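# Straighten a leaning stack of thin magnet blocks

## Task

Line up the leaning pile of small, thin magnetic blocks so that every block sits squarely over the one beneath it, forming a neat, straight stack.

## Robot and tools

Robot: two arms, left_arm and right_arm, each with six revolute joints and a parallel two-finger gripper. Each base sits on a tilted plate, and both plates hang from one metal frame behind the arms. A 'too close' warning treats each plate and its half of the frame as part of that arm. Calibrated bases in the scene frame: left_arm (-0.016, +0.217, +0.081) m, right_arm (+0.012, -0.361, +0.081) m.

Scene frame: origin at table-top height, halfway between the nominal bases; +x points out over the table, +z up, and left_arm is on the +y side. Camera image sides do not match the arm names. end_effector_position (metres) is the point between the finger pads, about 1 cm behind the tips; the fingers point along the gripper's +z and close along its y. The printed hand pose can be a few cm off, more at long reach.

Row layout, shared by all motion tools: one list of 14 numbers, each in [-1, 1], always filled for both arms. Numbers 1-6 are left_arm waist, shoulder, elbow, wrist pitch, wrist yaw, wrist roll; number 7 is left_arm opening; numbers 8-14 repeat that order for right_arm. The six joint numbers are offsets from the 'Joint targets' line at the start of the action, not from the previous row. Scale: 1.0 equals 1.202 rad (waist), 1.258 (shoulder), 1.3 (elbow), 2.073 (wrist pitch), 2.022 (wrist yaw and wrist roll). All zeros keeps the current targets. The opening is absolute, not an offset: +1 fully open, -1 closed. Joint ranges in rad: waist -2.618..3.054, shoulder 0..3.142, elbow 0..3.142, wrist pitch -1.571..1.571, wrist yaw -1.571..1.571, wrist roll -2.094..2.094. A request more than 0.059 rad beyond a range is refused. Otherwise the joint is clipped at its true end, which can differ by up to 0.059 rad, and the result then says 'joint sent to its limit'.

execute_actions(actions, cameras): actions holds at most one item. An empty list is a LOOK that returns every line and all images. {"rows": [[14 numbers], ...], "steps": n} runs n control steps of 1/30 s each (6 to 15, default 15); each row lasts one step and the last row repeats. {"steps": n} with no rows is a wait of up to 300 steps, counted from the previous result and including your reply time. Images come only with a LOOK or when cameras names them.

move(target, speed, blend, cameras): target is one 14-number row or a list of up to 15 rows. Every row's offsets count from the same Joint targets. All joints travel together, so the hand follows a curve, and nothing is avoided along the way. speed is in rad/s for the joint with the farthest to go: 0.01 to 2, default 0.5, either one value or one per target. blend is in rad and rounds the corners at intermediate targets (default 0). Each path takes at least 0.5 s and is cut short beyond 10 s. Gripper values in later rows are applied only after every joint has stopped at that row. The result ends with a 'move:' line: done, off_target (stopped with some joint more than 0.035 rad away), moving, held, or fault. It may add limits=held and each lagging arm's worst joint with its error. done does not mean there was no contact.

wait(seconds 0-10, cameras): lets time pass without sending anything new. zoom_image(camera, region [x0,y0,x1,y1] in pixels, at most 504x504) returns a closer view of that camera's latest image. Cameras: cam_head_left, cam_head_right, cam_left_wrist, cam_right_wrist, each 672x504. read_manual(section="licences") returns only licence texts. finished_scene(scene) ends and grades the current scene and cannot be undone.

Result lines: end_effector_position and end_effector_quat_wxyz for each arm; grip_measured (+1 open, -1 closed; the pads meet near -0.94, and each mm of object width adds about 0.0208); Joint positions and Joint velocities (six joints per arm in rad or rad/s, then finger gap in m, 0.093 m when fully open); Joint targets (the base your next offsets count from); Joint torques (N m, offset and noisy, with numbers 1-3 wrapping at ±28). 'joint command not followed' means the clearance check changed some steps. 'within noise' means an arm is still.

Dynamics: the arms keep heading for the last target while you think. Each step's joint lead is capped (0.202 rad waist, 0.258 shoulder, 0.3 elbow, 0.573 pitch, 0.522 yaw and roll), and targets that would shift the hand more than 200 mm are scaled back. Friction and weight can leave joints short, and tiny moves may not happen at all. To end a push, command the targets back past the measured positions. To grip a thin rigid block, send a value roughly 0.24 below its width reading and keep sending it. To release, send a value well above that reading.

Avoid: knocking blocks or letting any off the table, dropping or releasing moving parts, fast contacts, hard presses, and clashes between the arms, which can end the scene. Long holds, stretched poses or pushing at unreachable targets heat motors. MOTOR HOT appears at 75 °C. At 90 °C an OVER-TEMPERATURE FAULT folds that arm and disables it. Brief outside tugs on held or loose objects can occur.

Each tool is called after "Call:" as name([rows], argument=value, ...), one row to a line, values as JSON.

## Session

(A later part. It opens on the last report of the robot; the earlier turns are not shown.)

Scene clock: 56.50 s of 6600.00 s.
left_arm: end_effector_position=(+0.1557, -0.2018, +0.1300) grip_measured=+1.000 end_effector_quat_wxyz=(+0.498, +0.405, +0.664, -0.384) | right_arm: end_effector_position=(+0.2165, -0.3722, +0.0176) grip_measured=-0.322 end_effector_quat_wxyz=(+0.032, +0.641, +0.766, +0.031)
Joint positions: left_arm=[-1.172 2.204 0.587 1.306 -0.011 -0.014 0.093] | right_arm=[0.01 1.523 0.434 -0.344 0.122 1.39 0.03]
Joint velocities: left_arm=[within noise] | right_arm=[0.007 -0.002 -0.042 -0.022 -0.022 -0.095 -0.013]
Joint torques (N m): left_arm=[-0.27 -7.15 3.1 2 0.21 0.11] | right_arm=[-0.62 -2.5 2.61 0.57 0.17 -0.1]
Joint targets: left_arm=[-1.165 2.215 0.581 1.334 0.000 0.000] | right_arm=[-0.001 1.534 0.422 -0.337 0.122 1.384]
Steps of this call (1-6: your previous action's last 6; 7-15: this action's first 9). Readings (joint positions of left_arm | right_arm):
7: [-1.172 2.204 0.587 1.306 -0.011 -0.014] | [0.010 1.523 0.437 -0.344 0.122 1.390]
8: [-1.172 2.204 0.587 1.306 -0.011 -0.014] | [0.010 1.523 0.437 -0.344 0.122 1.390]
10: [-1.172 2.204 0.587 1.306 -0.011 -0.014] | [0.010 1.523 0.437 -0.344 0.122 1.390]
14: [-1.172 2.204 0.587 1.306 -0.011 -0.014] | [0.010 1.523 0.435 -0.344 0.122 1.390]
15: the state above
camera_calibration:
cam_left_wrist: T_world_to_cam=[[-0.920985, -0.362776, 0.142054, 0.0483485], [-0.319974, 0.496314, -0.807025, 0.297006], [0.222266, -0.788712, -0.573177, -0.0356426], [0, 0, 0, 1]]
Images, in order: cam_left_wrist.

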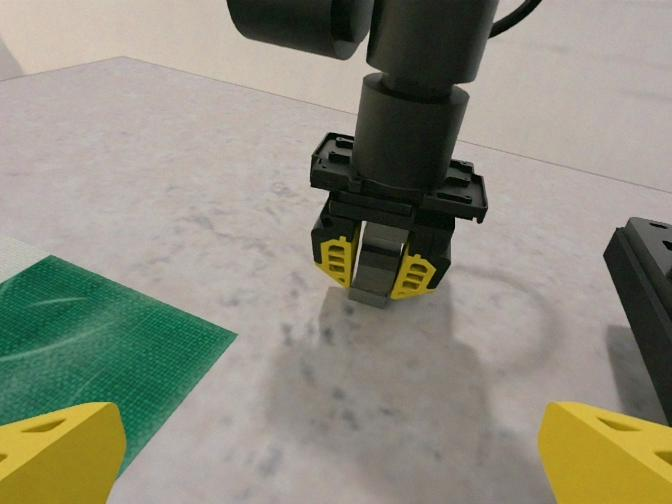

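Call:
execute_actions([
  {"rows": [[0,0,0,0,0,0,1,0,0,0,0,0,0,-0.35],[0,0,0,0,0,0,1,0,0,0,0,0,0,-0.36],[0,0,0,0,0,0,1,0,0,0,0,0,0,-0.37],[0,0,0,0,0,0,1,0,0,0,0,0,0,-0.38],[0,0,0,0,0,0,1,0,0,0,0,0,0,-0.39],[0,0,0,0,0,0,1,0,0,0,0,0,0,-0.40],[0,0,0,0,0,0,1,0,0,0,0,0,0,-0.42],[0,0,0,0,0,0,1,0,0,0,0,0,0,-0.44],[0,0,0,0,0,0,1,0,0,0,0,0,0,-0.46],[0,0,0,0,0,0,1,0,0,0,0,0,0,-0.48],[0,0,0,0,0,0,1,0,0,0,0,0,0,-0.5],[0,0,0,0,0,0,1,0,0,0,0,0,0,-0.52]], "steps": 15},
], cameras=[])

Call:
execute_actions(actions=[], cameras=["cam_left_wrist", "cam_right_wrist"])

Call:
zoom_image(camera="cam_left_wrist", region=[330, 210, 430, 310])

Call:
zoom_image(camera="cam_right_wrist", region=[180, 240, 520, 504])

Scene clock: 57.30 s of 6600.00 s.
Steps of this call (1-6: your previous action's last 6; 7-15: toward your last target; 16-24: this action's first 9). Readings (joint positions of left_arm | right_arm):
16: [-1.172 2.204 0.587 1.306 -0.011 -0.014] | [0.010 1.523 0.433 -0.342 0.122 1.390]
17: [-1.172 2.204 0.587 1.306 -0.011 -0.014] | [0.010 1.523 0.433 -0.341 0.122 1.390]
19: [-1.172 2.204 0.587 1.306 -0.011 -0.014] | [0.010 1.523 0.433 -0.340 0.122 1.390]
23: [-1.172 2.204 0.587 1.306 -0.011 -0.014] | [0.010 1.523 0.433 -0.340 0.122 1.390]
24: the state above

Scene clock: 57.50 s of 6600.00 s.
left_arm: end_effector_position=(+0.1557, -0.2018, +0.1300) grip_measured=+1.000 end_effector_quat_wxyz=(+0.498, +0.405, +0.664, -0.384) | right_arm: end_effector_position=(+0.2172, -0.3722, +0.0176) grip_measured=-0.472 end_effector_quat_wxyz=(+0.033, +0.641, +0.766, +0.032)
Joint positions: left_arm=[-1.172 2.204 0.587 1.306 -0.011 -0.014 0.093] | right_arm=[0.01 1.523 0.433 -0.34 0.122 1.39 0.023]
Joint velocities: left_arm=[within noise] | right_arm=[0.002 -0.002 0.007 -0.051 0.066 0.037 -0.006]
Joint torques (N m): left_arm=[-0.23 -7.04 3.08 1.97 0.21 0.12] | right_arm=[-0.47 -2.48 2.44 0.67 0.21 -0.1]
Motor temperatures (°C): left_arm=[30 53 46 51 32 29 33] | right_arm=[29 43 42 38 31 32 31]
Heat: left arm: 53 °C; right arm: 43 °C.
Joint targets: left_arm=[-1.165 2.215 0.581 1.334 0.000 0.000] | right_arm=[-0.001 1.534 0.422 -0.337 0.122 1.384]
Steps of this call (1-6: your previous action's last 6). Readings (joint positions of left_arm | right_arm):
1: [-1.172 2.204 0.587 1.306 -0.011 -0.014] | [0.010 1.523 0.433 -0.340 0.122 1.390]
2: [-1.172 2.204 0.587 1.306 -0.011 -0.014] | [0.010 1.523 0.433 -0.340 0.122 1.390]
4: [-1.172 2.204 0.587 1.306 -0.011 -0.014] | [0.010 1.523 0.433 -0.340 0.122 1.390]
6: the state above
camera_calibration:
cam_left_wrist: T_world_to_cam=[[-0.920985, -0.362776, 0.142054, 0.0483485], [-0.319974, 0.496314, -0.807025, 0.297006], [0.222266, -0.788712, -0.573177, -0.0356426], [0, 0, 0, 1]] pos_world=[0.147485, -0.15798, 0.212394]
cam_right_wrist: T_world_to_cam=[[-0.98222, -0.164987, -0.0895701, 0.152557], [-0.187379, 0.890872, 0.413807, 0.404003], [0.0115225, 0.423234, -0.905947, 0.250037], [0, 0, 0, 1]] pos_world=[0.222665, -0.440569, 0.0730058]
Images, in order (width x height): cam_left_wrist 672x504, cam_right_wrist 672x504.

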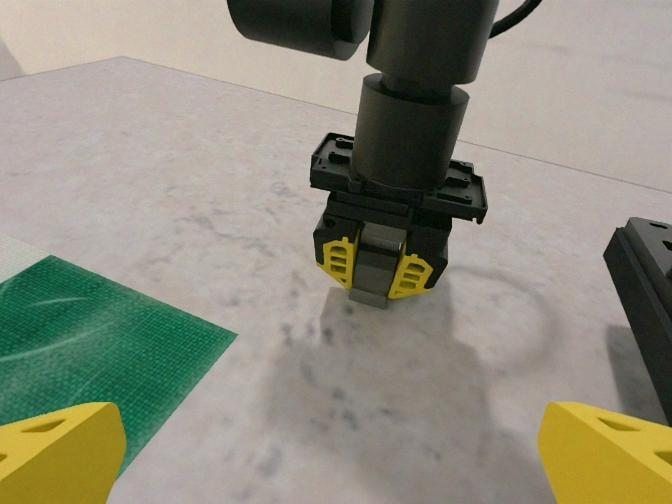

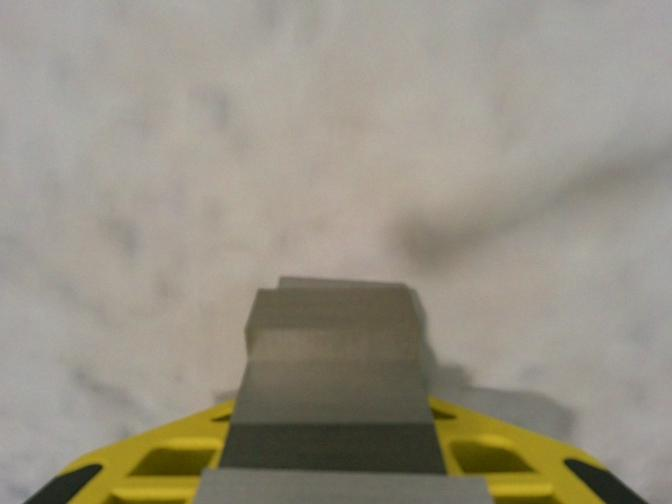

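Scaled by 5.040 from the camera's 672x504 image, which has a finer 960x720 frame.

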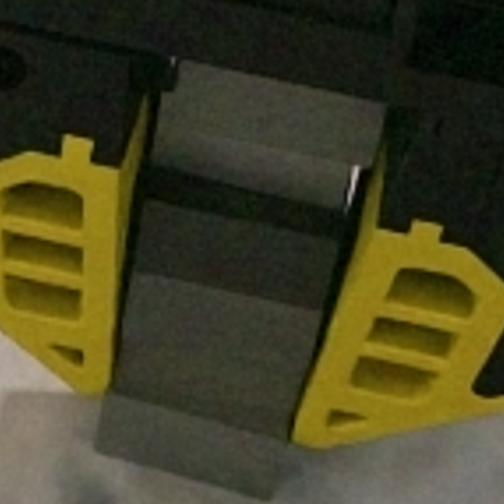

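Scaled by 1.482 from the camera's 672x504 image, which has a finer 960x720 frame.

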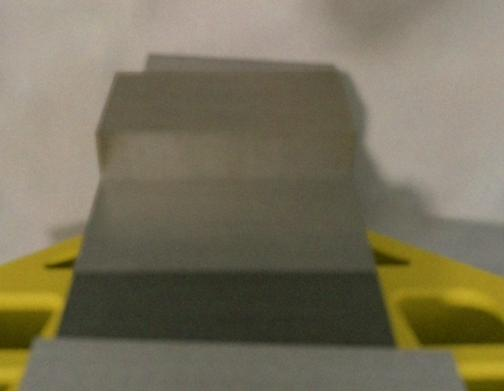

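Call:
execute_actions([
  {"rows": [[0,0,0,0,0,0,1,0,0,0,0,0,0,-0.53],[0,0,0,0,0,0,1,0,0,0,0,0,0,-0.54],[0,0,0,0,0,0,1,0,0,0,0,0,0,-0.55],[0,0,0,0,0,0,1,0,0,0,0,0,0,-0.56],[0,0,0,0,0,0,1,0,0,0,0,0,0,-0.57],[0,0,0,0,0,0,1,0,0,0,0,0,0,-0.58],[0,0,0,0,0,0,1,0,0,0,0,0,0,-0.59],[0,0,0,0,0,0,1,0,0,0,0,0,0,-0.6],[0,0,0,0,0,0,1,0,0,0,0,0,0,-0.61],[0,0,0,0,0,0,1,0,0,0,0,0,0,-0.62],[0,0,0,0,0,0,1,0,0,0,0,0,0,-0.63],[0,0,0,0,0,0,1,0,0,0,0,0,0,-0.64]], "steps": 15},
], cameras=[])

Call:
execute_actions(actions=[], cameras=["cam_left_wrist", "cam_right_wrist"])

Call:
zoom_image(camera="cam_left_wrist", region=[330, 210, 430, 310])

Call:
zoom_image(camera="cam_right_wrist", region=[180, 240, 520, 504])

Scene clock: 58.60 s of 6600.00 s.
Steps of this call (1-15: toward your last target; 16-24: nothing new was sent; 25-33: this action's first 9). Readings (joint positions of left_arm | right_arm):
25: [-1.172 2.204 0.587 1.306 -0.011 -0.014] | [0.010 1.523 0.433 -0.340 0.122 1.390]
26: [-1.172 2.204 0.587 1.306 -0.011 -0.014] | [0.010 1.523 0.433 -0.340 0.122 1.390]
28: [-1.172 2.204 0.587 1.306 -0.011 -0.014] | [0.010 1.523 0.433 -0.340 0.122 1.390]
32: [-1.172 2.204 0.587 1.306 -0.011 -0.014] | [0.010 1.523 0.433 -0.340 0.122 1.390]
33: the state above

Scene clock: 58.80 s of 6600.00 s.
left_arm: end_effector_position=(+0.1557, -0.2018, +0.1300) grip_measured=+1.000 end_effector_quat_wxyz=(+0.498, +0.405, +0.664, -0.384) | right_arm: end_effector_position=(+0.2172, -0.3722, +0.0176) grip_measured=-0.518 end_effector_quat_wxyz=(+0.033, +0.641, +0.766, +0.032)
Joint positions: left_arm=[-1.172 2.204 0.587 1.306 -0.011 -0.014 0.093] | right_arm=[0.01 1.523 0.433 -0.34 0.122 1.39 0.02]
Joint velocities: within noise
Joint torques (N m): left_arm=[-0.29 -7.05 3.03 2 0.21 0.12] | right_arm=[-0.51 -2.44 2.37 0.67 0.17 -0.11]
Motor temperatures (°C): left_arm=[30 53 46 51 32 29 33] | right_arm=[29 43 42 38 31 32 31]
Heat: left arm: 53 °C; right arm: 43 °C.
Joint targets: left_arm=[-1.165 2.215 0.581 1.334 0.000 0.000] | right_arm=[-0.001 1.534 0.422 -0.337 0.122 1.384]
Steps of this call (1-6: your previous action's last 6). Readings (joint positions of left_arm | right_arm):
1: [-1.172 2.204 0.587 1.306 -0.011 -0.014] | [0.010 1.523 0.433 -0.340 0.122 1.390]
2: [-1.172 2.204 0.587 1.306 -0.011 -0.014] | [0.010 1.523 0.433 -0.340 0.122 1.390]
4: [-1.172 2.204 0.587 1.306 -0.011 -0.014] | [0.010 1.523 0.433 -0.340 0.122 1.390]
6: the state above
camera_calibration:
cam_left_wrist: T_world_to_cam=[[-0.920985, -0.362776, 0.142054, 0.0483485], [-0.319974, 0.496314, -0.807025, 0.297006], [0.222266, -0.788712, -0.573177, -0.0356426], [0, 0, 0, 1]] pos_world=[0.147485, -0.15798, 0.212394]
cam_right_wrist: T_world_to_cam=[[-0.98222, -0.164987, -0.0895701, 0.152557], [-0.187379, 0.890872, 0.413807, 0.404003], [0.0115225, 0.423234, -0.905947, 0.250037], [0, 0, 0, 1]] pos_world=[0.222665, -0.440569, 0.0730058]
Images, in order (width x height): cam_left_wrist 672x504, cam_right_wrist 672x504.

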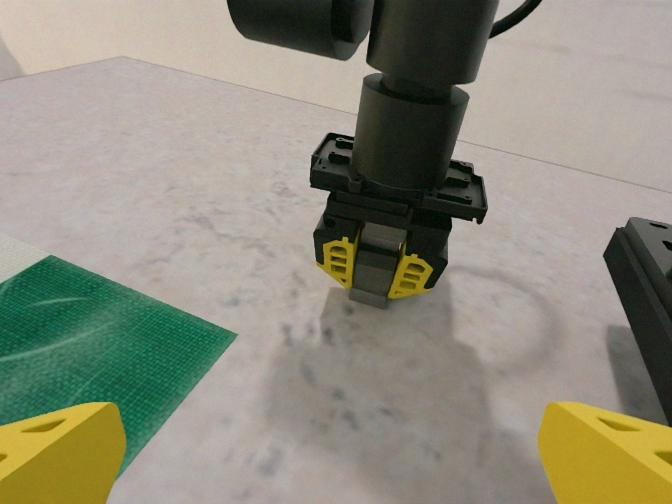

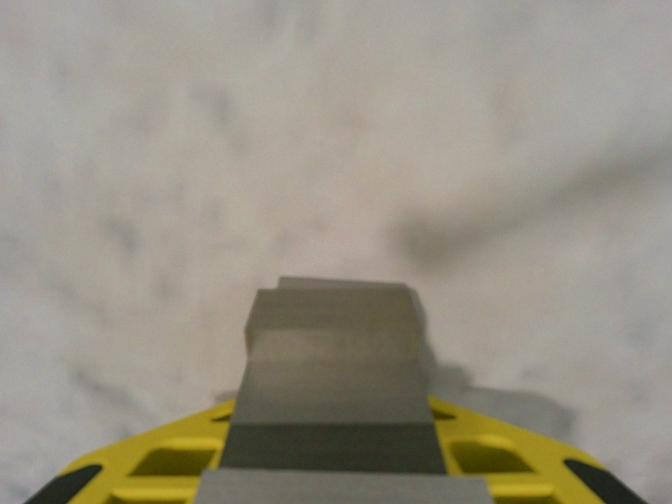

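Scaled by 5.040 from the camera's 672x504 image, which has a finer 960x720 frame.

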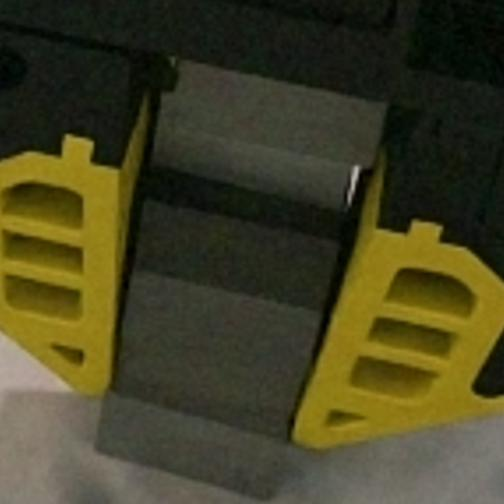

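Scaled by 1.482 from the camera's 672x504 image, which has a finer 960x720 frame.

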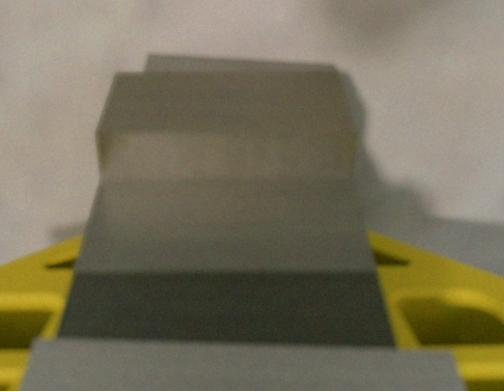

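Call:
execute_actions([
  {"rows": [[0,0,0,0,0,0,1,0,0,0,0,0,0,-0.58],[0,0,0,0,0,0,1,0,0,0,0,0,0,-0.54],[0,0,0,0,0,0,1,0,0,0,0,0,0,-0.5],[0,0,0,0,0,0,1,0,0,0,0,0,0,-0.46],[0,0,0,0,0,0,1,0,0,0,0,0,0,-0.43],[0,0,0,0,0,0,1,0,0,0,0,0,0,-0.40],[0,0,0,0,0,0,1,0,0,0,0,0,0,-0.37],[0,0,0,0,0,0,1,0,0,0,0,0,0,-0.34],[0,0,0,0,0,0,1,0,0,0,0,0,0,-0.3],[0,0,0,0,0,0,1,0,0,0,0,0,0,-0.25],[0,0,0,0,0,0,1,0,0,0,0,0,0,-0.2],[0,0,0,0,0,0,1,0,0,0,0,0,0,-0.1],[0,0,0,0,0,0,1,0,0,0,0,0,0,0.0],[0,0,0,0,0,0,1,0,0,0,0,0,0,0.1],[0,0,0,0,0,0,1,0,0,0,0,0,0,0.2]], "steps": 15},
], cameras=[])

Call:
move(target=[0, 0, 0, 0, 0, 0, 1, -0.0008, 0.0131, -0.0046, 0.0116, 0, 0, 0.2], speed=0.1, cameras=["cam_left_wrist", "cam_right_wrist"])

Call:
zoom_image(camera="cam_left_wrist", region=[310, 190, 450, 330])

Scene clock: 60.47 s of 6600.00 s.
Steps of this call (1-15: toward your last target; 16-41: nothing new was sent; 42-50: this action's first 9). Readings (joint positions of left_arm | right_arm):
42: [-1.172 2.204 0.587 1.306 -0.011 -0.014] | [0.010 1.523 0.433 -0.340 0.122 1.390]
43: [-1.172 2.204 0.587 1.306 -0.011 -0.014] | [0.010 1.523 0.433 -0.340 0.122 1.390]
45: [-1.172 2.204 0.587 1.306 -0.011 -0.014] | [0.010 1.523 0.433 -0.340 0.122 1.390]
49: [-1.172 2.204 0.587 1.306 -0.011 -0.014] | [0.009 1.523 0.433 -0.340 0.122 1.390]
50: the state above

Scene clock: 61.83 s of 6600.00 s.
left_arm: end_effector_position=(+0.1557, -0.2018, +0.1300) grip_measured=+1.000 end_effector_quat_wxyz=(+0.498, +0.405, +0.664, -0.384) | right_arm: end_effector_position=(+0.2157, -0.3720, +0.0137) grip_measured=+0.198 end_effector_quat_wxyz=(+0.031, +0.642, +0.766, +0.031)
Joint positions: left_arm=[-1.172 2.204 0.587 1.306 -0.011 -0.014 0.093] | right_arm=[0.008 1.539 0.426 -0.321 0.122 1.39 0.055]
Joint torques (N m): left_arm=[-0.2 -7.01 3.1 1.98 0.21 0.13] | right_arm=[-0.36 -2.44 2.43 0.69 0.18 -0.09]
Joint targets: left_arm=[-1.165 2.215 0.581 1.334 0.000 0.000] | right_arm=[-0.002 1.551 0.416 -0.313 0.122 1.384]
Kept back: nothing.
move: done
camera_calibration:
cam_left_wrist: T_world_to_cam=[[-0.920985, -0.362776, 0.142054, 0.0483485], [-0.319974, 0.496314, -0.807025, 0.297006], [0.222266, -0.788712, -0.573177, -0.0356426], [0, 0, 0, 1]]
cam_right_wrist: T_world_to_cam=[[-0.982785, -0.164087, -0.0849008, 0.151171], [-0.184593, 0.891088, 0.414593, 0.404642], [0.00762475, 0.423128, -0.906038, 0.247282], [0, 0, 0, 1]]
Images, in order: cam_left_wrist, cam_right_wrist.

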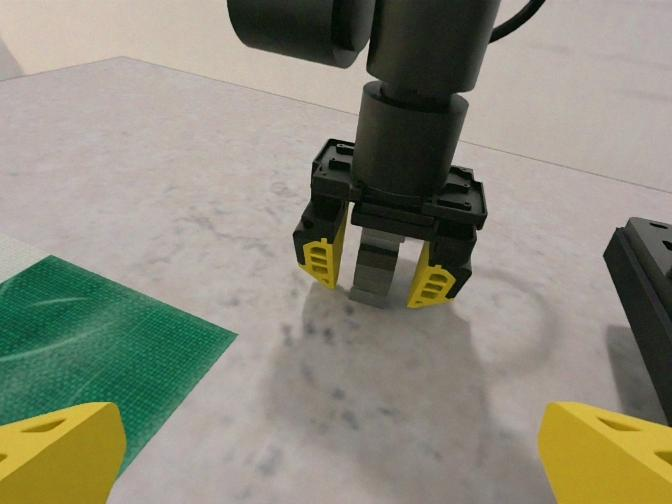

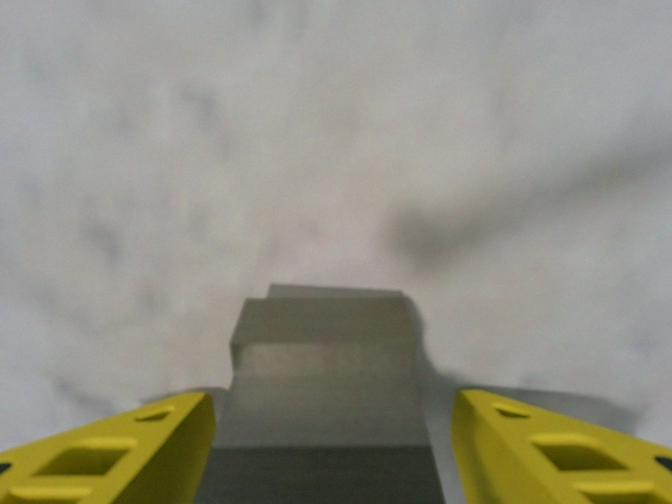

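Scaled by 3.600 from the camera's 672x504 image, which has a finer 960x720 frame.

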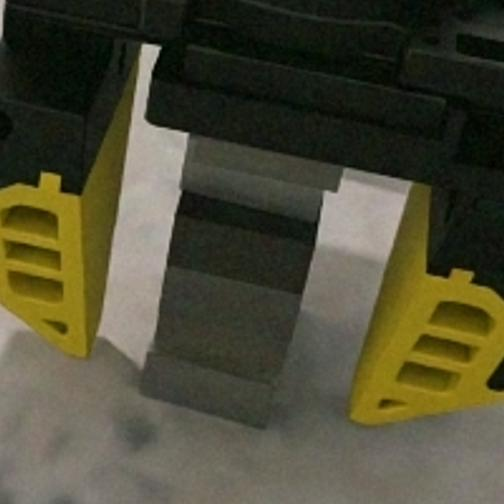

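Call:
move(target=[0, 0, 0, 0, 0, 0, 1, -0.0015, 0.0159, 0.0, 0.0092, 0, 0, 0.2], speed=0.1, cameras=["cam_left_wrist", "cam_right_wrist"])

Call:
zoom_image(camera="cam_left_wrist", region=[310, 190, 450, 330])

Scene clock: 62.90 s of 6600.00 s.
left_arm: end_effector_position=(+0.1557, -0.2018, +0.1300) grip_measured=+1.000 end_effector_quat_wxyz=(+0.498, +0.405, +0.664, -0.384) | right_arm: end_effector_position=(+0.2158, -0.3716, +0.0111) grip_measured=+0.198 end_effector_quat_wxyz=(+0.030, +0.641, +0.766, +0.029)
Joint positions: left_arm=[-1.172 2.204 0.587 1.306 -0.011 -0.014 0.093] | right_arm=[0.008 1.556 0.426 -0.308 0.122 1.39 0.055]
Joint torques (N m): left_arm=[-0.28 -7.04 2.99 1.99 0.22 0.12] | right_arm=[-0.64 -2.19 2.3 0.77 0.17 -0.09]
Joint targets: left_arm=[-1.165 2.215 0.581 1.334 0.000 0.000] | right_arm=[-0.004 1.571 0.416 -0.294 0.122 1.384]
Kept back: nothing.
move: done
camera_calibration:
cam_left_wrist: T_world_to_cam=[[-0.920985, -0.362776, 0.142054, 0.0483485], [-0.319974, 0.496314, -0.807025, 0.297006], [0.222266, -0.788712, -0.573177, -0.0356426], [0, 0, 0, 1]]
cam_right_wrist: T_world_to_cam=[[-0.983019, -0.164569, -0.0811784, 0.150925], [-0.183458, 0.891008, 0.415268, 0.405168], [0.0039903, 0.423109, -0.90607, 0.245522], [0, 0, 0, 1]]
Images, in order: cam_left_wrist, cam_right_wrist.

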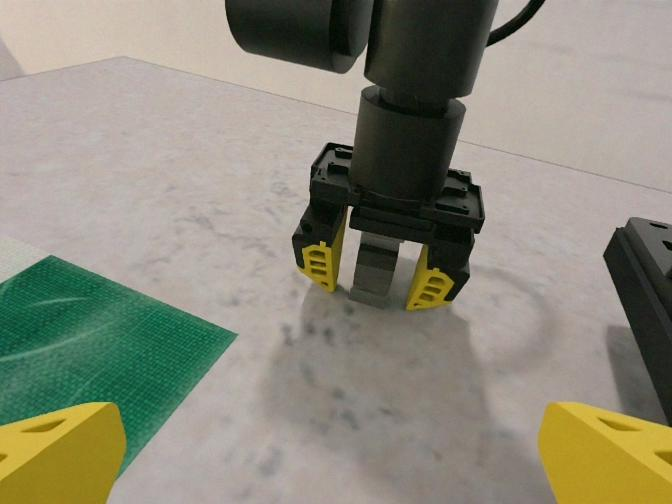

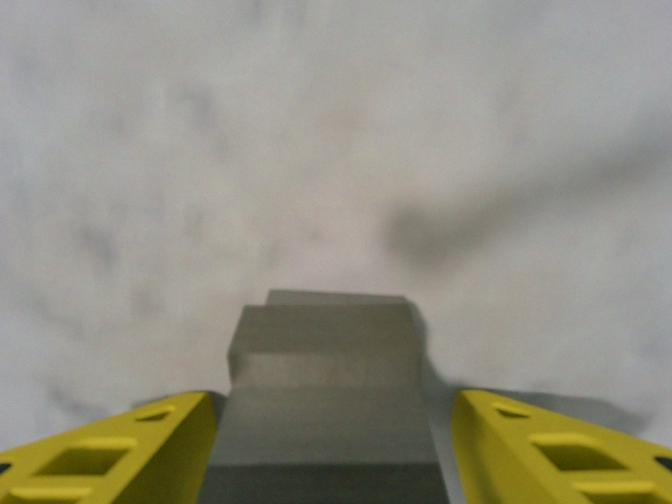

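Scaled by 3.600 from the camera's 672x504 image, which has a finer 960x720 frame.

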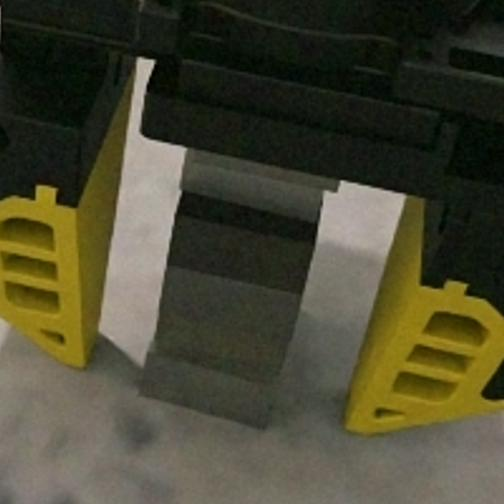

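Call:
execute_actions([
  {"rows": [[0,0,0,0,0,0,1,0,0,0,0,0,0,0.15],[0,0,0,0,0,0,1,0,0,0,0,0,0,0.1],[0,0,0,0,0,0,1,0,0,0,0,0,0,0.05],[0,0,0,0,0,0,1,0,0,0,0,0,0,0.0],[0,0,0,0,0,0,1,0,0,0,0,0,0,-0.05],[0,0,0,0,0,0,1,0,0,0,0,0,0,-0.1],[0,0,0,0,0,0,1,0,0,0,0,0,0,-0.14],[0,0,0,0,0,0,1,0,0,0,0,0,0,-0.18],[0,0,0,0,0,0,1,0,0,0,0,0,0,-0.21],[0,0,0,0,0,0,1,0,0,0,0,0,0,-0.24],[0,0,0,0,0,0,1,0,0,0,0,0,0,-0.26],[0,0,0,0,0,0,1,0,0,0,0,0,0,-0.28],[0,0,0,0,0,0,1,0,0,0,0,0,0,-0.29],[0,0,0,0,0,0,1,0,0,0,0,0,0,-0.3],[0,0,0,0,0,0,1,0,0,0,0,0,0,-0.31]], "steps": 15},
], cameras=[])

Call:
execute_actions([
  {"rows": [[0,0,0,0,0,0,1,0,0,0,0,0,0,-0.32],[0,0,0,0,0,0,1,0,0,0,0,0,0,-0.33],[0,0,0,0,0,0,1,0,0,0,0,0,0,-0.34],[0,0,0,0,0,0,1,0,0,0,0,0,0,-0.35],[0,0,0,0,0,0,1,0,0,0,0,0,0,-0.36],[0,0,0,0,0,0,1,0,0,0,0,0,0,-0.37],[0,0,0,0,0,0,1,0,0,0,0,0,0,-0.38],[0,0,0,0,0,0,1,0,0,0,0,0,0,-0.39],[0,0,0,0,0,0,1,0,0,0,0,0,0,-0.4],[0,0,0,0,0,0,1,0,0,0,0,0,0,-0.42],[0,0,0,0,0,0,1,0,0,0,0,0,0,-0.44],[0,0,0,0,0,0,1,0,0,0,0,0,0,-0.46],[0,0,0,0,0,0,1,0,0,0,0,0,0,-0.48],[0,0,0,0,0,0,1,0,0,0,0,0,0,-0.5]], "steps": 15},
], cameras=[])

Call:
execute_actions([
  {"steps": 20},
], cameras=["cam_left_wrist", "cam_right_wrist"])

Call:
zoom_image(camera="cam_left_wrist", region=[330, 210, 430, 310])

Call:
zoom_image(camera="cam_right_wrist", region=[180, 240, 520, 504])

Scene clock: 64.40 s of 6600.00 s.
Steps of this call (1-36: nothing new was sent; 37-45: this action's first 9). Readings (joint positions of left_arm | right_arm):
37: [-1.172 2.204 0.587 1.306 -0.011 -0.014] | [0.008 1.556 0.426 -0.308 0.122 1.390]
38: [-1.172 2.204 0.587 1.306 -0.011 -0.014] | [0.008 1.556 0.426 -0.308 0.122 1.390]
40: [-1.172 2.204 0.587 1.306 -0.011 -0.014] | [0.008 1.556 0.426 -0.308 0.122 1.390]
44: [-1.172 2.204 0.587 1.306 -0.011 -0.014] | [0.008 1.556 0.426 -0.308 0.122 1.390]
45: the state above

Scene clock: 64.90 s of 6600.00 s.
Steps of this call (1-6: your previous action's last 6; 7-15: this action's first 9). Readings (joint positions of left_arm | right_arm):
7: [-1.172 2.204 0.587 1.306 -0.011 -0.014] | [0.008 1.556 0.426 -0.308 0.122 1.390]
8: [-1.172 2.204 0.587 1.306 -0.011 -0.014] | [0.008 1.556 0.426 -0.307 0.122 1.390]
10: [-1.172 2.204 0.587 1.306 -0.011 -0.014] | [0.008 1.556 0.426 -0.307 0.122 1.390]
14: [-1.172 2.204 0.587 1.306 -0.011 -0.014] | [0.008 1.556 0.426 -0.307 0.122 1.390]
15: the state above

Scene clock: 65.57 s of 6600.00 s.
left_arm: end_effector_position=(+0.1557, -0.2018, +0.1300) grip_measured=+1.000 end_effector_quat_wxyz=(+0.498, +0.405, +0.664, -0.384) | right_arm: end_effector_position=(+0.2161, -0.3716, +0.0111) grip_measured=-0.494 end_effector_quat_wxyz=(+0.030, +0.642, +0.766, +0.030)
Joint positions: left_arm=[-1.172 2.204 0.587 1.306 -0.011 -0.014 0.093] | right_arm=[0.008 1.556 0.426 -0.307 0.122 1.39 0.021]
Joint torques (N m): left_arm=[-0.29 -7.08 3.06 2 0.23 0.11] | right_arm=[-0.61 -2.22 2.47 0.76 0.18 -0.1]
Joint targets: left_arm=[-1.165 2.215 0.581 1.334 0.000 0.000] | right_arm=[-0.004 1.571 0.416 -0.294 0.122 1.384]
Steps of this call (1-6: your previous action's last 6; 7-15: toward your last target; 16-20: nothing new was sent). Readings (joint positions of left_arm | right_arm):
1: [-1.172 2.204 0.587 1.306 -0.011 -0.014] | [0.008 1.556 0.426 -0.307 0.122 1.390]
2: [-1.172 2.204 0.587 1.306 -0.011 -0.014] | [0.008 1.556 0.426 -0.307 0.122 1.390]
4: [-1.172 2.204 0.587 1.306 -0.011 -0.014] | [0.008 1.556 0.426 -0.307 0.122 1.390]
8: [-1.172 2.204 0.587 1.306 -0.011 -0.014] | [0.008 1.556 0.426 -0.307 0.122 1.390]
20: the state above
All arms were judged still, so your last target was given up. Each gripper or tool keeps its last command.
camera_calibration:
cam_left_wrist: T_world_to_cam=[[-0.920985, -0.362776, 0.142054, 0.0483485], [-0.319974, 0.496314, -0.807025, 0.297006], [0.222266, -0.788712, -0.573177, -0.0356426], [0, 0, 0, 1]]
cam_right_wrist: T_world_to_cam=[[-0.982951, -0.164425, -0.0822952, 0.151248], [-0.183799, 0.891032, 0.415066, 0.405295], [0.00508065, 0.423115, -0.906062, 0.245309], [0, 0, 0, 1]]
Images, in order: cam_left_wrist, cam_right_wrist.

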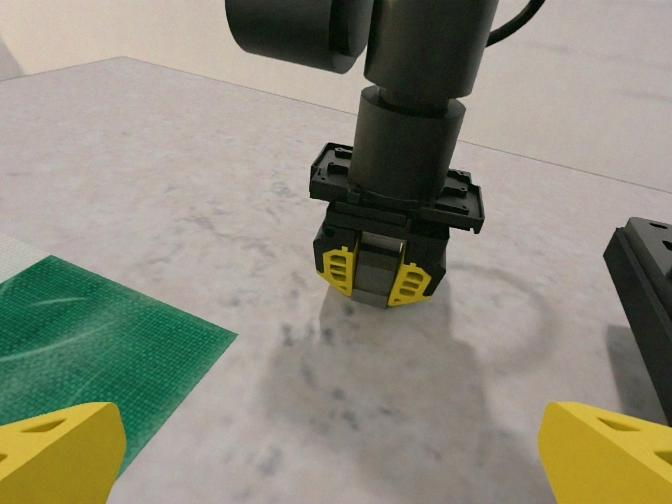

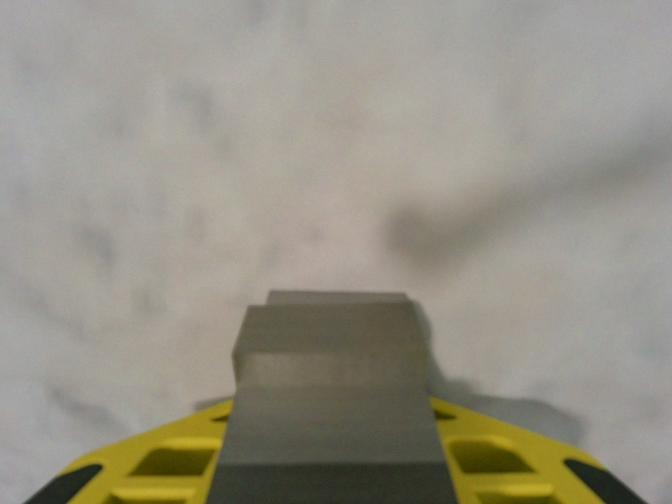

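Scaled by 5.040 from the camera's 672x504 image, which has a finer 960x720 frame.

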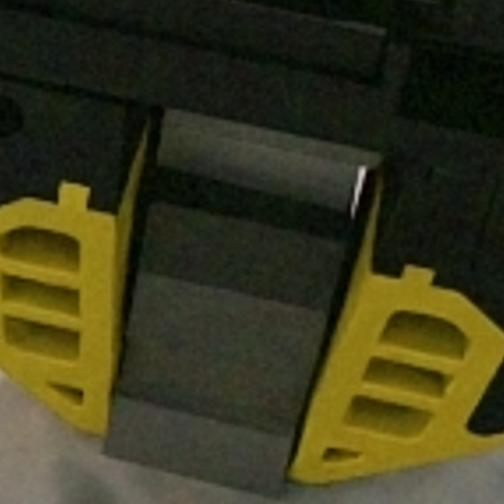

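Scaled by 1.482 from the camera's 672x504 image, which has a finer 960x720 frame.

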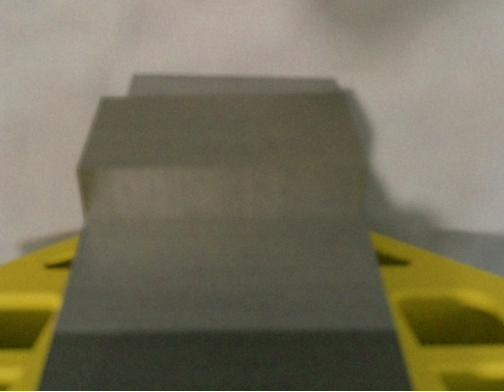

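Call:
execute_actions([
  {"rows": [[0,0,0,0,0,0,1,0,0,0,0,0,0,-0.52],[0,0,0,0,0,0,1,0,0,0,0,0,0,-0.54],[0,0,0,0,0,0,1,0,0,0,0,0,0,-0.56],[0,0,0,0,0,0,1,0,0,0,0,0,0,-0.58],[0,0,0,0,0,0,1,0,0,0,0,0,0,-0.6],[0,0,0,0,0,0,1,0,0,0,0,0,0,-0.62],[0,0,0,0,0,0,1,0,0,0,0,0,0,-0.64],[0,0,0,0,0,0,1,0,0,0,0,0,0,-0.66]], "steps": 15},
], cameras=[])

Call:
execute_actions([
  {"steps": 30},
], cameras=["cam_left_wrist", "cam_right_wrist"])

Call:
zoom_image(camera="cam_left_wrist", region=[330, 210, 430, 310])

Call:
zoom_image(camera="cam_right_wrist", region=[180, 240, 520, 504])

Scene clock: 66.30 s of 6600.00 s.
Steps of this call (1-13: nothing new was sent; 14-22: this action's first 9). Readings (joint positions of left_arm | right_arm):
14: [-1.172 2.204 0.587 1.306 -0.011 -0.014] | [0.008 1.556 0.426 -0.307 0.122 1.390]
15: [-1.172 2.204 0.587 1.306 -0.011 -0.014] | [0.008 1.556 0.426 -0.307 0.122 1.390]
17: [-1.172 2.204 0.587 1.306 -0.011 -0.014] | [0.008 1.556 0.426 -0.307 0.122 1.390]
21: [-1.172 2.204 0.587 1.306 -0.011 -0.014] | [0.008 1.556 0.426 -0.307 0.122 1.390]
22: the state above

Scene clock: 67.30 s of 6600.00 s.
left_arm: end_effector_position=(+0.1557, -0.2018, +0.1301) grip_measured=+1.000 end_effector_quat_wxyz=(+0.498, +0.405, +0.664, -0.384) | right_arm: end_effector_position=(+0.2161, -0.3716, +0.0111) grip_measured=-0.518 end_effector_quat_wxyz=(+0.030, +0.642, +0.766, +0.030)
Joint positions: left_arm=[-1.172 2.204 0.587 1.306 -0.011 -0.014 0.093] | right_arm=[0.008 1.556 0.426 -0.307 0.122 1.39 0.02]
Joint torques (N m): left_arm=[-0.18 -7.09 3.08 1.99 0.22 0.11] | right_arm=[-0.49 -2.28 2.33 0.75 0.17 -0.06]
Joint targets: left_arm=[-1.165 2.215 0.581 1.334 0.000 0.000] | right_arm=[-0.004 1.571 0.416 -0.294 0.122 1.384]
Steps of this call (1-6: your previous action's last 6; 7-15: toward your last target; 16-30: nothing new was sent). Readings (joint positions of left_arm | right_arm):
1: [-1.172 2.204 0.587 1.306 -0.011 -0.014] | [0.008 1.556 0.426 -0.307 0.122 1.390]
2: [-1.172 2.204 0.587 1.306 -0.011 -0.014] | [0.008 1.556 0.426 -0.307 0.122 1.390]
4: [-1.172 2.204 0.587 1.306 -0.011 -0.014] | [0.008 1.556 0.426 -0.307 0.122 1.390]
8: [-1.172 2.204 0.587 1.306 -0.011 -0.014] | [0.008 1.556 0.426 -0.307 0.122 1.390]
30: the state above
All arms were judged still, so your last target was given up. Each gripper or tool keeps its last command.
camera_calibration:
cam_left_wrist: T_world_to_cam=[[-0.920992, -0.362759, 0.142054, 0.0483486], [-0.31988, 0.496017, -0.807245, 0.297045], [0.222374, -0.788906, -0.572867, -0.0357025], [0, 0, 0, 1]]
cam_right_wrist: T_world_to_cam=[[-0.982951, -0.164425, -0.0822952, 0.151248], [-0.183799, 0.891032, 0.415066, 0.405295], [0.00508065, 0.423115, -0.906062, 0.245309], [0, 0, 0, 1]]
Images, in order: cam_left_wrist, cam_right_wrist.

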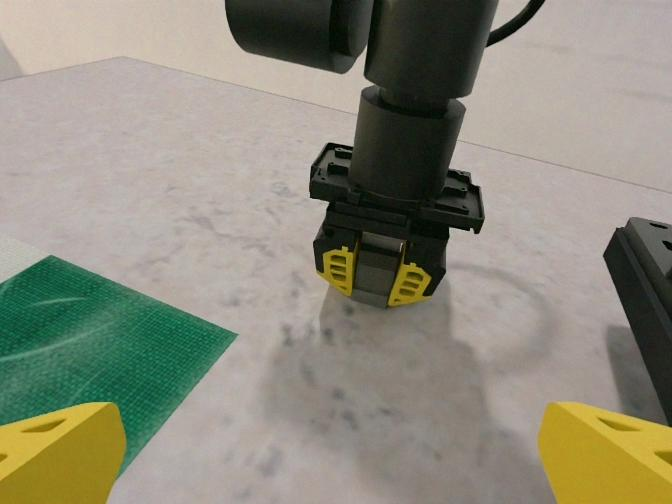

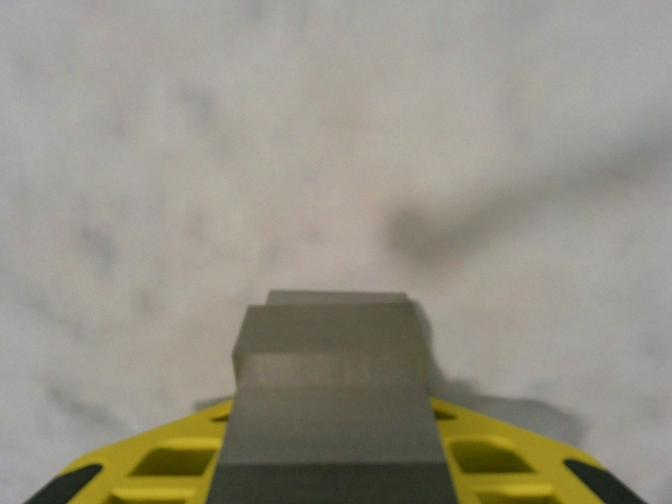

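Scaled by 5.040 from the camera's 672x504 image, which has a finer 960x720 frame.

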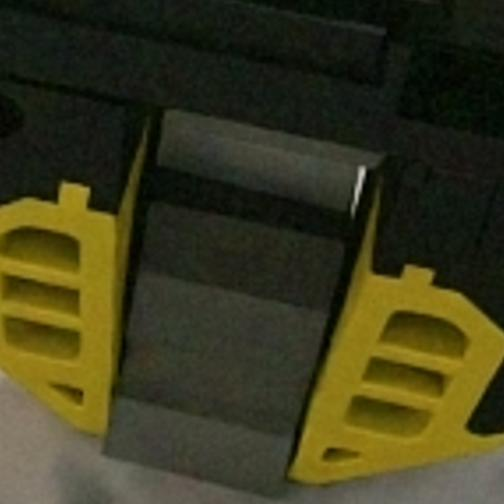

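Scaled by 1.482 from the camera's 672x504 image, which has a finer 960x720 frame.

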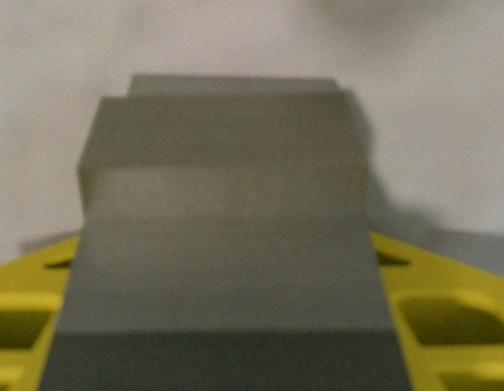

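Call:
execute_actions([
  {"rows": [[0,0,0,0,0,0,1,0,0,0,0,0,0,-0.6],[0,0,0,0,0,0,1,0,0,0,0,0,0,-0.55],[0,0,0,0,0,0,1,0,0,0,0,0,0,-0.5],[0,0,0,0,0,0,1,0,0,0,0,0,0,-0.46],[0,0,0,0,0,0,1,0,0,0,0,0,0,-0.43],[0,0,0,0,0,0,1,0,0,0,0,0,0,-0.40],[0,0,0,0,0,0,1,0,0,0,0,0,0,-0.37],[0,0,0,0,0,0,1,0,0,0,0,0,0,-0.32],[0,0,0,0,0,0,1,0,0,0,0,0,0,-0.24],[0,0,0,0,0,0,1,0,0,0,0,0,0,-0.14],[0,0,0,0,0,0,1,0,0,0,0,0,0,-0.02],[0,0,0,0,0,0,1,0,0,0,0,0,0,0.12],[0,0,0,0,0,0,1,0,0,0,0,0,0,0.28],[0,0,0,0,0,0,1,0,0,0,0,0,0,0.44],[0,0,0,0,0,0,1,0,0,0,0,0,0,0.6]], "steps": 15},
], cameras=[])

Call:
move([
  [0, 0, 0, 0, 0, 0, 1, 0.0574, -0.2456, 0.1415, -0.2369, 0.004, 0.0299, 0.64],
  [0, 0, 0, 0, 0, 0, 1, 0.0574, -0.2456, 0.1415, -0.2369, 0.004, -0.7473, 0.64],
], speed=[0.4, 1.0], blend=0.05)

Call:
zoom_image(camera="cam_left_wrist", region=[310, 190, 450, 330])

Call:
zoom_image(camera="cam_right_wrist", region=[180, 140, 500, 480])

Scene clock: 69.10 s of 6600.00 s.
Steps of this call (1-45: nothing new was sent; 46-54: this action's first 9). Readings (joint positions of left_arm | right_arm):
46: [-1.172 2.204 0.587 1.306 -0.011 -0.014] | [0.008 1.556 0.426 -0.307 0.122 1.390]
47: [-1.172 2.204 0.587 1.306 -0.011 -0.014] | [0.008 1.556 0.426 -0.307 0.122 1.390]
49: [-1.172 2.204 0.587 1.306 -0.011 -0.014] | [0.008 1.556 0.426 -0.307 0.122 1.390]
53: [-1.172 2.204 0.587 1.306 -0.011 -0.014] | [0.007 1.556 0.426 -0.306 0.121 1.390]
54: the state above

Scene clock: 73.30 s of 6600.00 s.
left_arm: end_effector_position=(+0.1557, -0.2018, +0.1301) grip_measured=+1.000 end_effector_quat_wxyz=(+0.498, +0.405, +0.664, -0.384) | right_arm: end_effector_position=(+0.2113, -0.3717, +0.0846) grip_measured=+0.638 end_effector_quat_wxyz=(+0.038, -0.082, +0.996, +0.003)
Joint positions: left_arm=[-1.172 2.204 0.587 1.306 -0.011 -0.014 0.093] | right_arm=[0.056 1.275 0.577 -0.754 0.123 -0.119 0.076]
Joint torques (N m): left_arm=[-0.25 -7.04 3.06 1.99 0.21 0.11] | right_arm=[1.37 -3.88 6.42 0.32 0.22 -0.11]
Joint targets: left_arm=[-1.165 2.215 0.581 1.334 0.000 0.000] | right_arm=[0.065 1.262 0.600 -0.785 0.130 -0.127]
Kept back: nothing.
move: done
camera_calibration:
cam_left_wrist: T_world_to_cam=[[-0.920992, -0.362759, 0.142054, 0.0483486], [-0.31988, 0.496017, -0.807245, 0.297045], [0.222374, -0.788906, -0.572867, -0.0357025], [0, 0, 0, 1]]
cam_right_wrist: T_world_to_cam=[[0.152374, -0.98832, 0.00230704, -0.400716], [-0.925001, -0.141789, 0.352519, 0.151917], [-0.348074, -0.0558488, -0.935802, 0.211057], [0, 0, 0, 1]]

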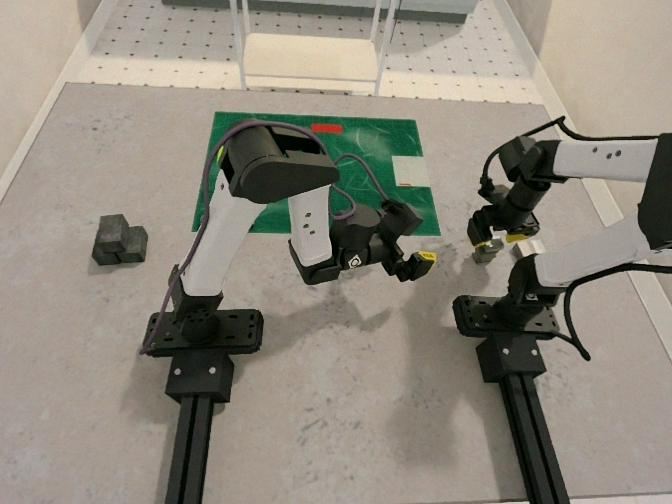

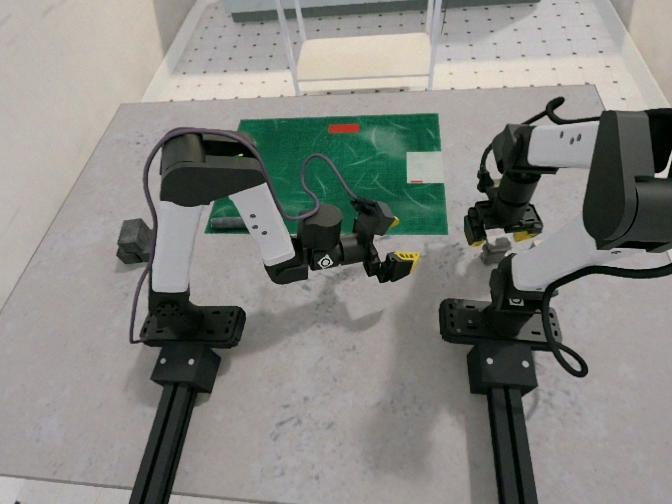

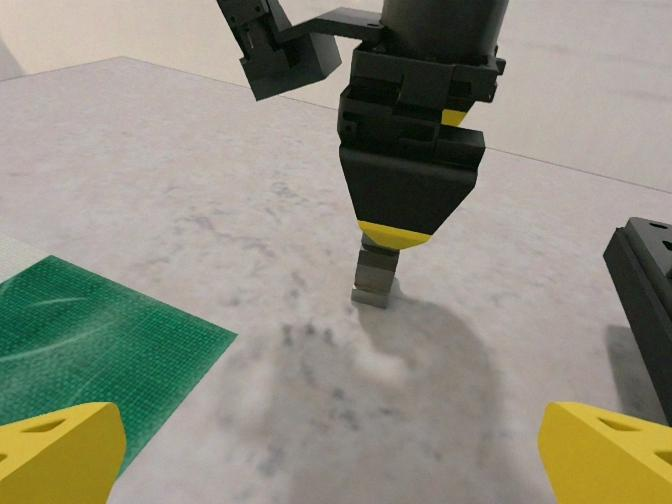

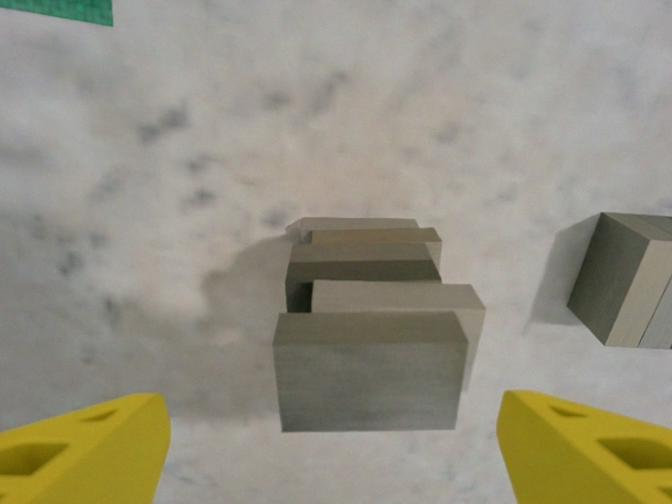

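Scaled by 3.600 from the camera's 672x504 image, which has a finer 960x720 frame.

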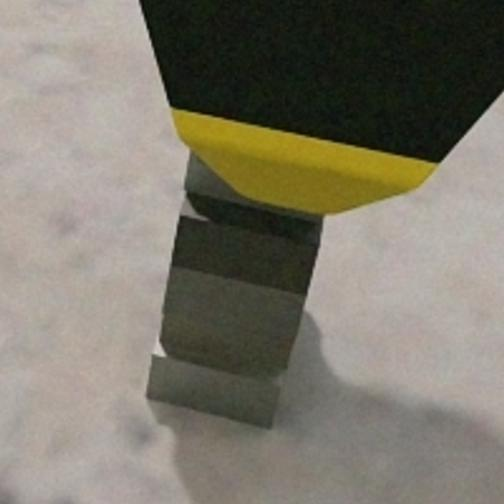

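Scaled by 1.482 from the camera's 672x504 image, which has a finer 960x720 frame.

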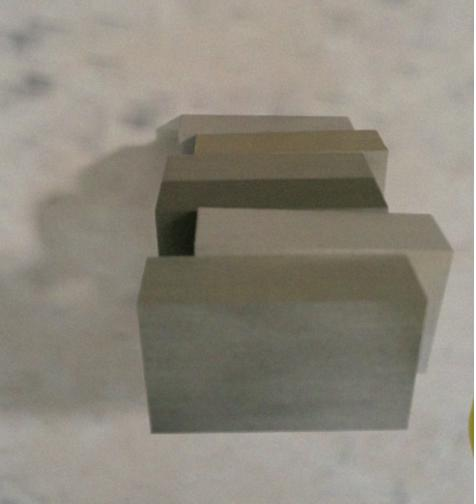

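Call:
zoom_image(camera="cam_right_wrist", region=[550, 190, 672, 370])

Call:
zoom_image(camera="cam_right_wrist", region=[265, 205, 385, 365])

Call:
zoom_image(camera="cam_right_wrist", region=[385, 205, 505, 365])

Scaled by 2.800 from the camera's 672x504 image, which has a finer 960x720 frame.

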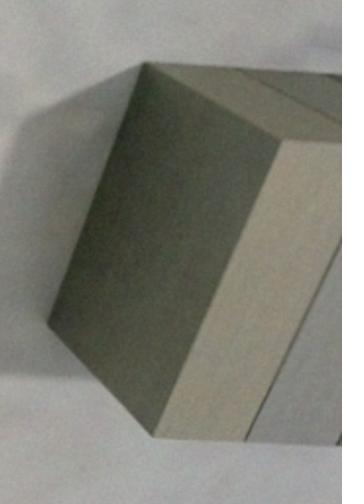

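Scaled by 3.150 from the camera's 672x504 image, which has a finer 960x720 frame.

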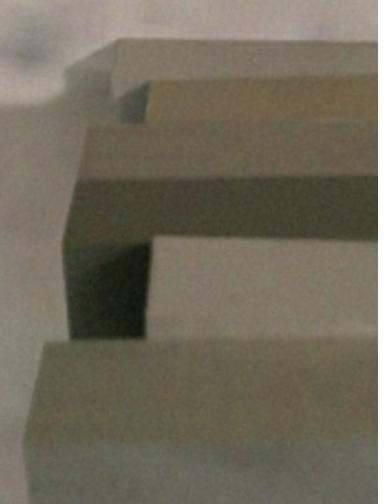

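Scaled by 3.150 from the camera's 672x504 image, which has a finer 960x720 frame.

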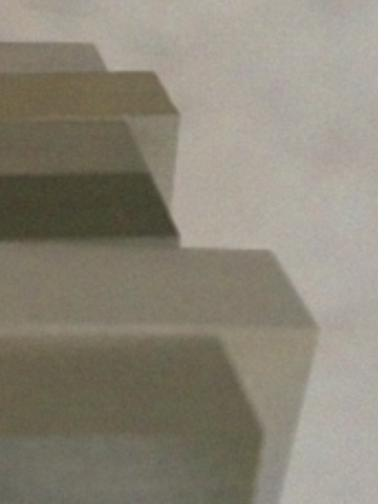

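Call:
move(target=[0, 0, 0, 0, 0, 0, 1, -0.0574, -0.0056, -0.0192, 0.0338, -0.004, -0.0272, 0.6], speed=0.3, cameras=["cam_left_wrist", "cam_right_wrist"])

Scene clock: 80.37 s of 6600.00 s.
left_arm: end_effector_position=(+0.1557, -0.2018, +0.1301) grip_measured=+1.000 end_effector_quat_wxyz=(+0.498, +0.405, +0.664, -0.384) | right_arm: end_effector_position=(+0.2185, -0.3820, +0.0849) grip_measured=+0.602 end_effector_quat_wxyz=(+0.053, -0.082, +0.995, -0.002)
Joint positions: left_arm=[-1.172 2.204 0.587 1.306 -0.011 -0.013 0.093] | right_arm=[0.005 1.27 0.577 -0.723 0.123 -0.174 0.074]
Joint torques (N m): left_arm=[-0.29 -7.01 3.11 2.03 0.23 0.11] | right_arm=[-0.39 -4.14 4.64 0.84 0.11 -0.13]
Joint targets: left_arm=[-1.165 2.215 0.581 1.334 0.000 0.000] | right_arm=[-0.004 1.254 0.575 -0.715 0.122 -0.182]
Kept back: nothing.
move: done
camera_calibration:
cam_left_wrist: T_world_to_cam=[[-0.921071, -0.362704, 0.141685, 0.0484199], [-0.319559, 0.49615, -0.80729, 0.297028], [0.222511, -0.788848, -0.572895, -0.0357083], [0, 0, 0, 1]]
cam_right_wrist: T_world_to_cam=[[0.151548, -0.988361, 0.0132372, -0.41271], [-0.935216, -0.139038, 0.325637, 0.162599], [-0.320007, -0.0617294, -0.945402, 0.205747], [0, 0, 0, 1]]
Images, in order: cam_left_wrist, cam_right_wrist.

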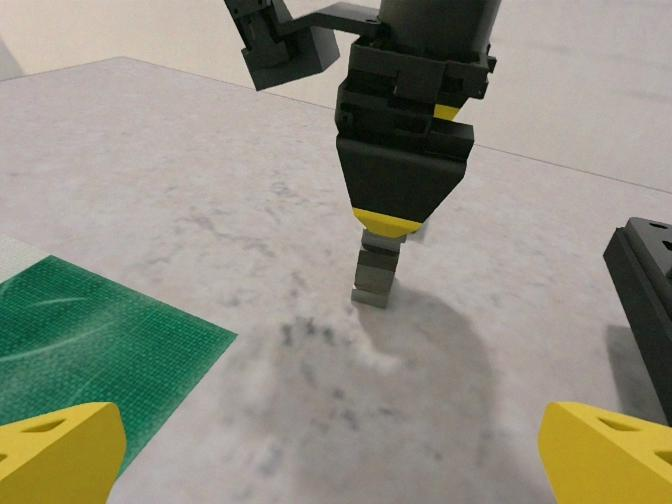

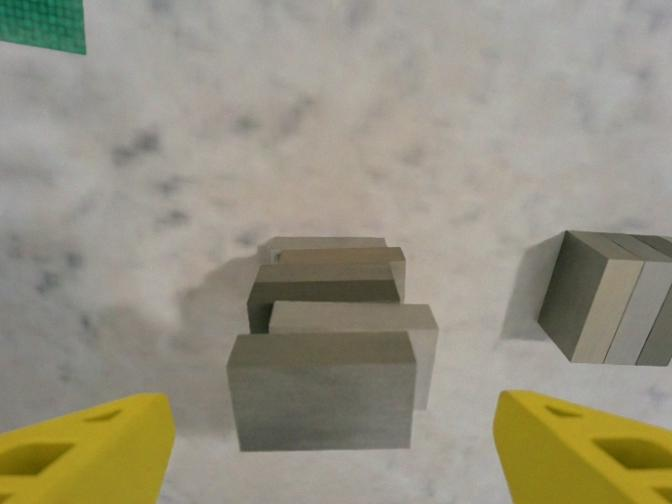

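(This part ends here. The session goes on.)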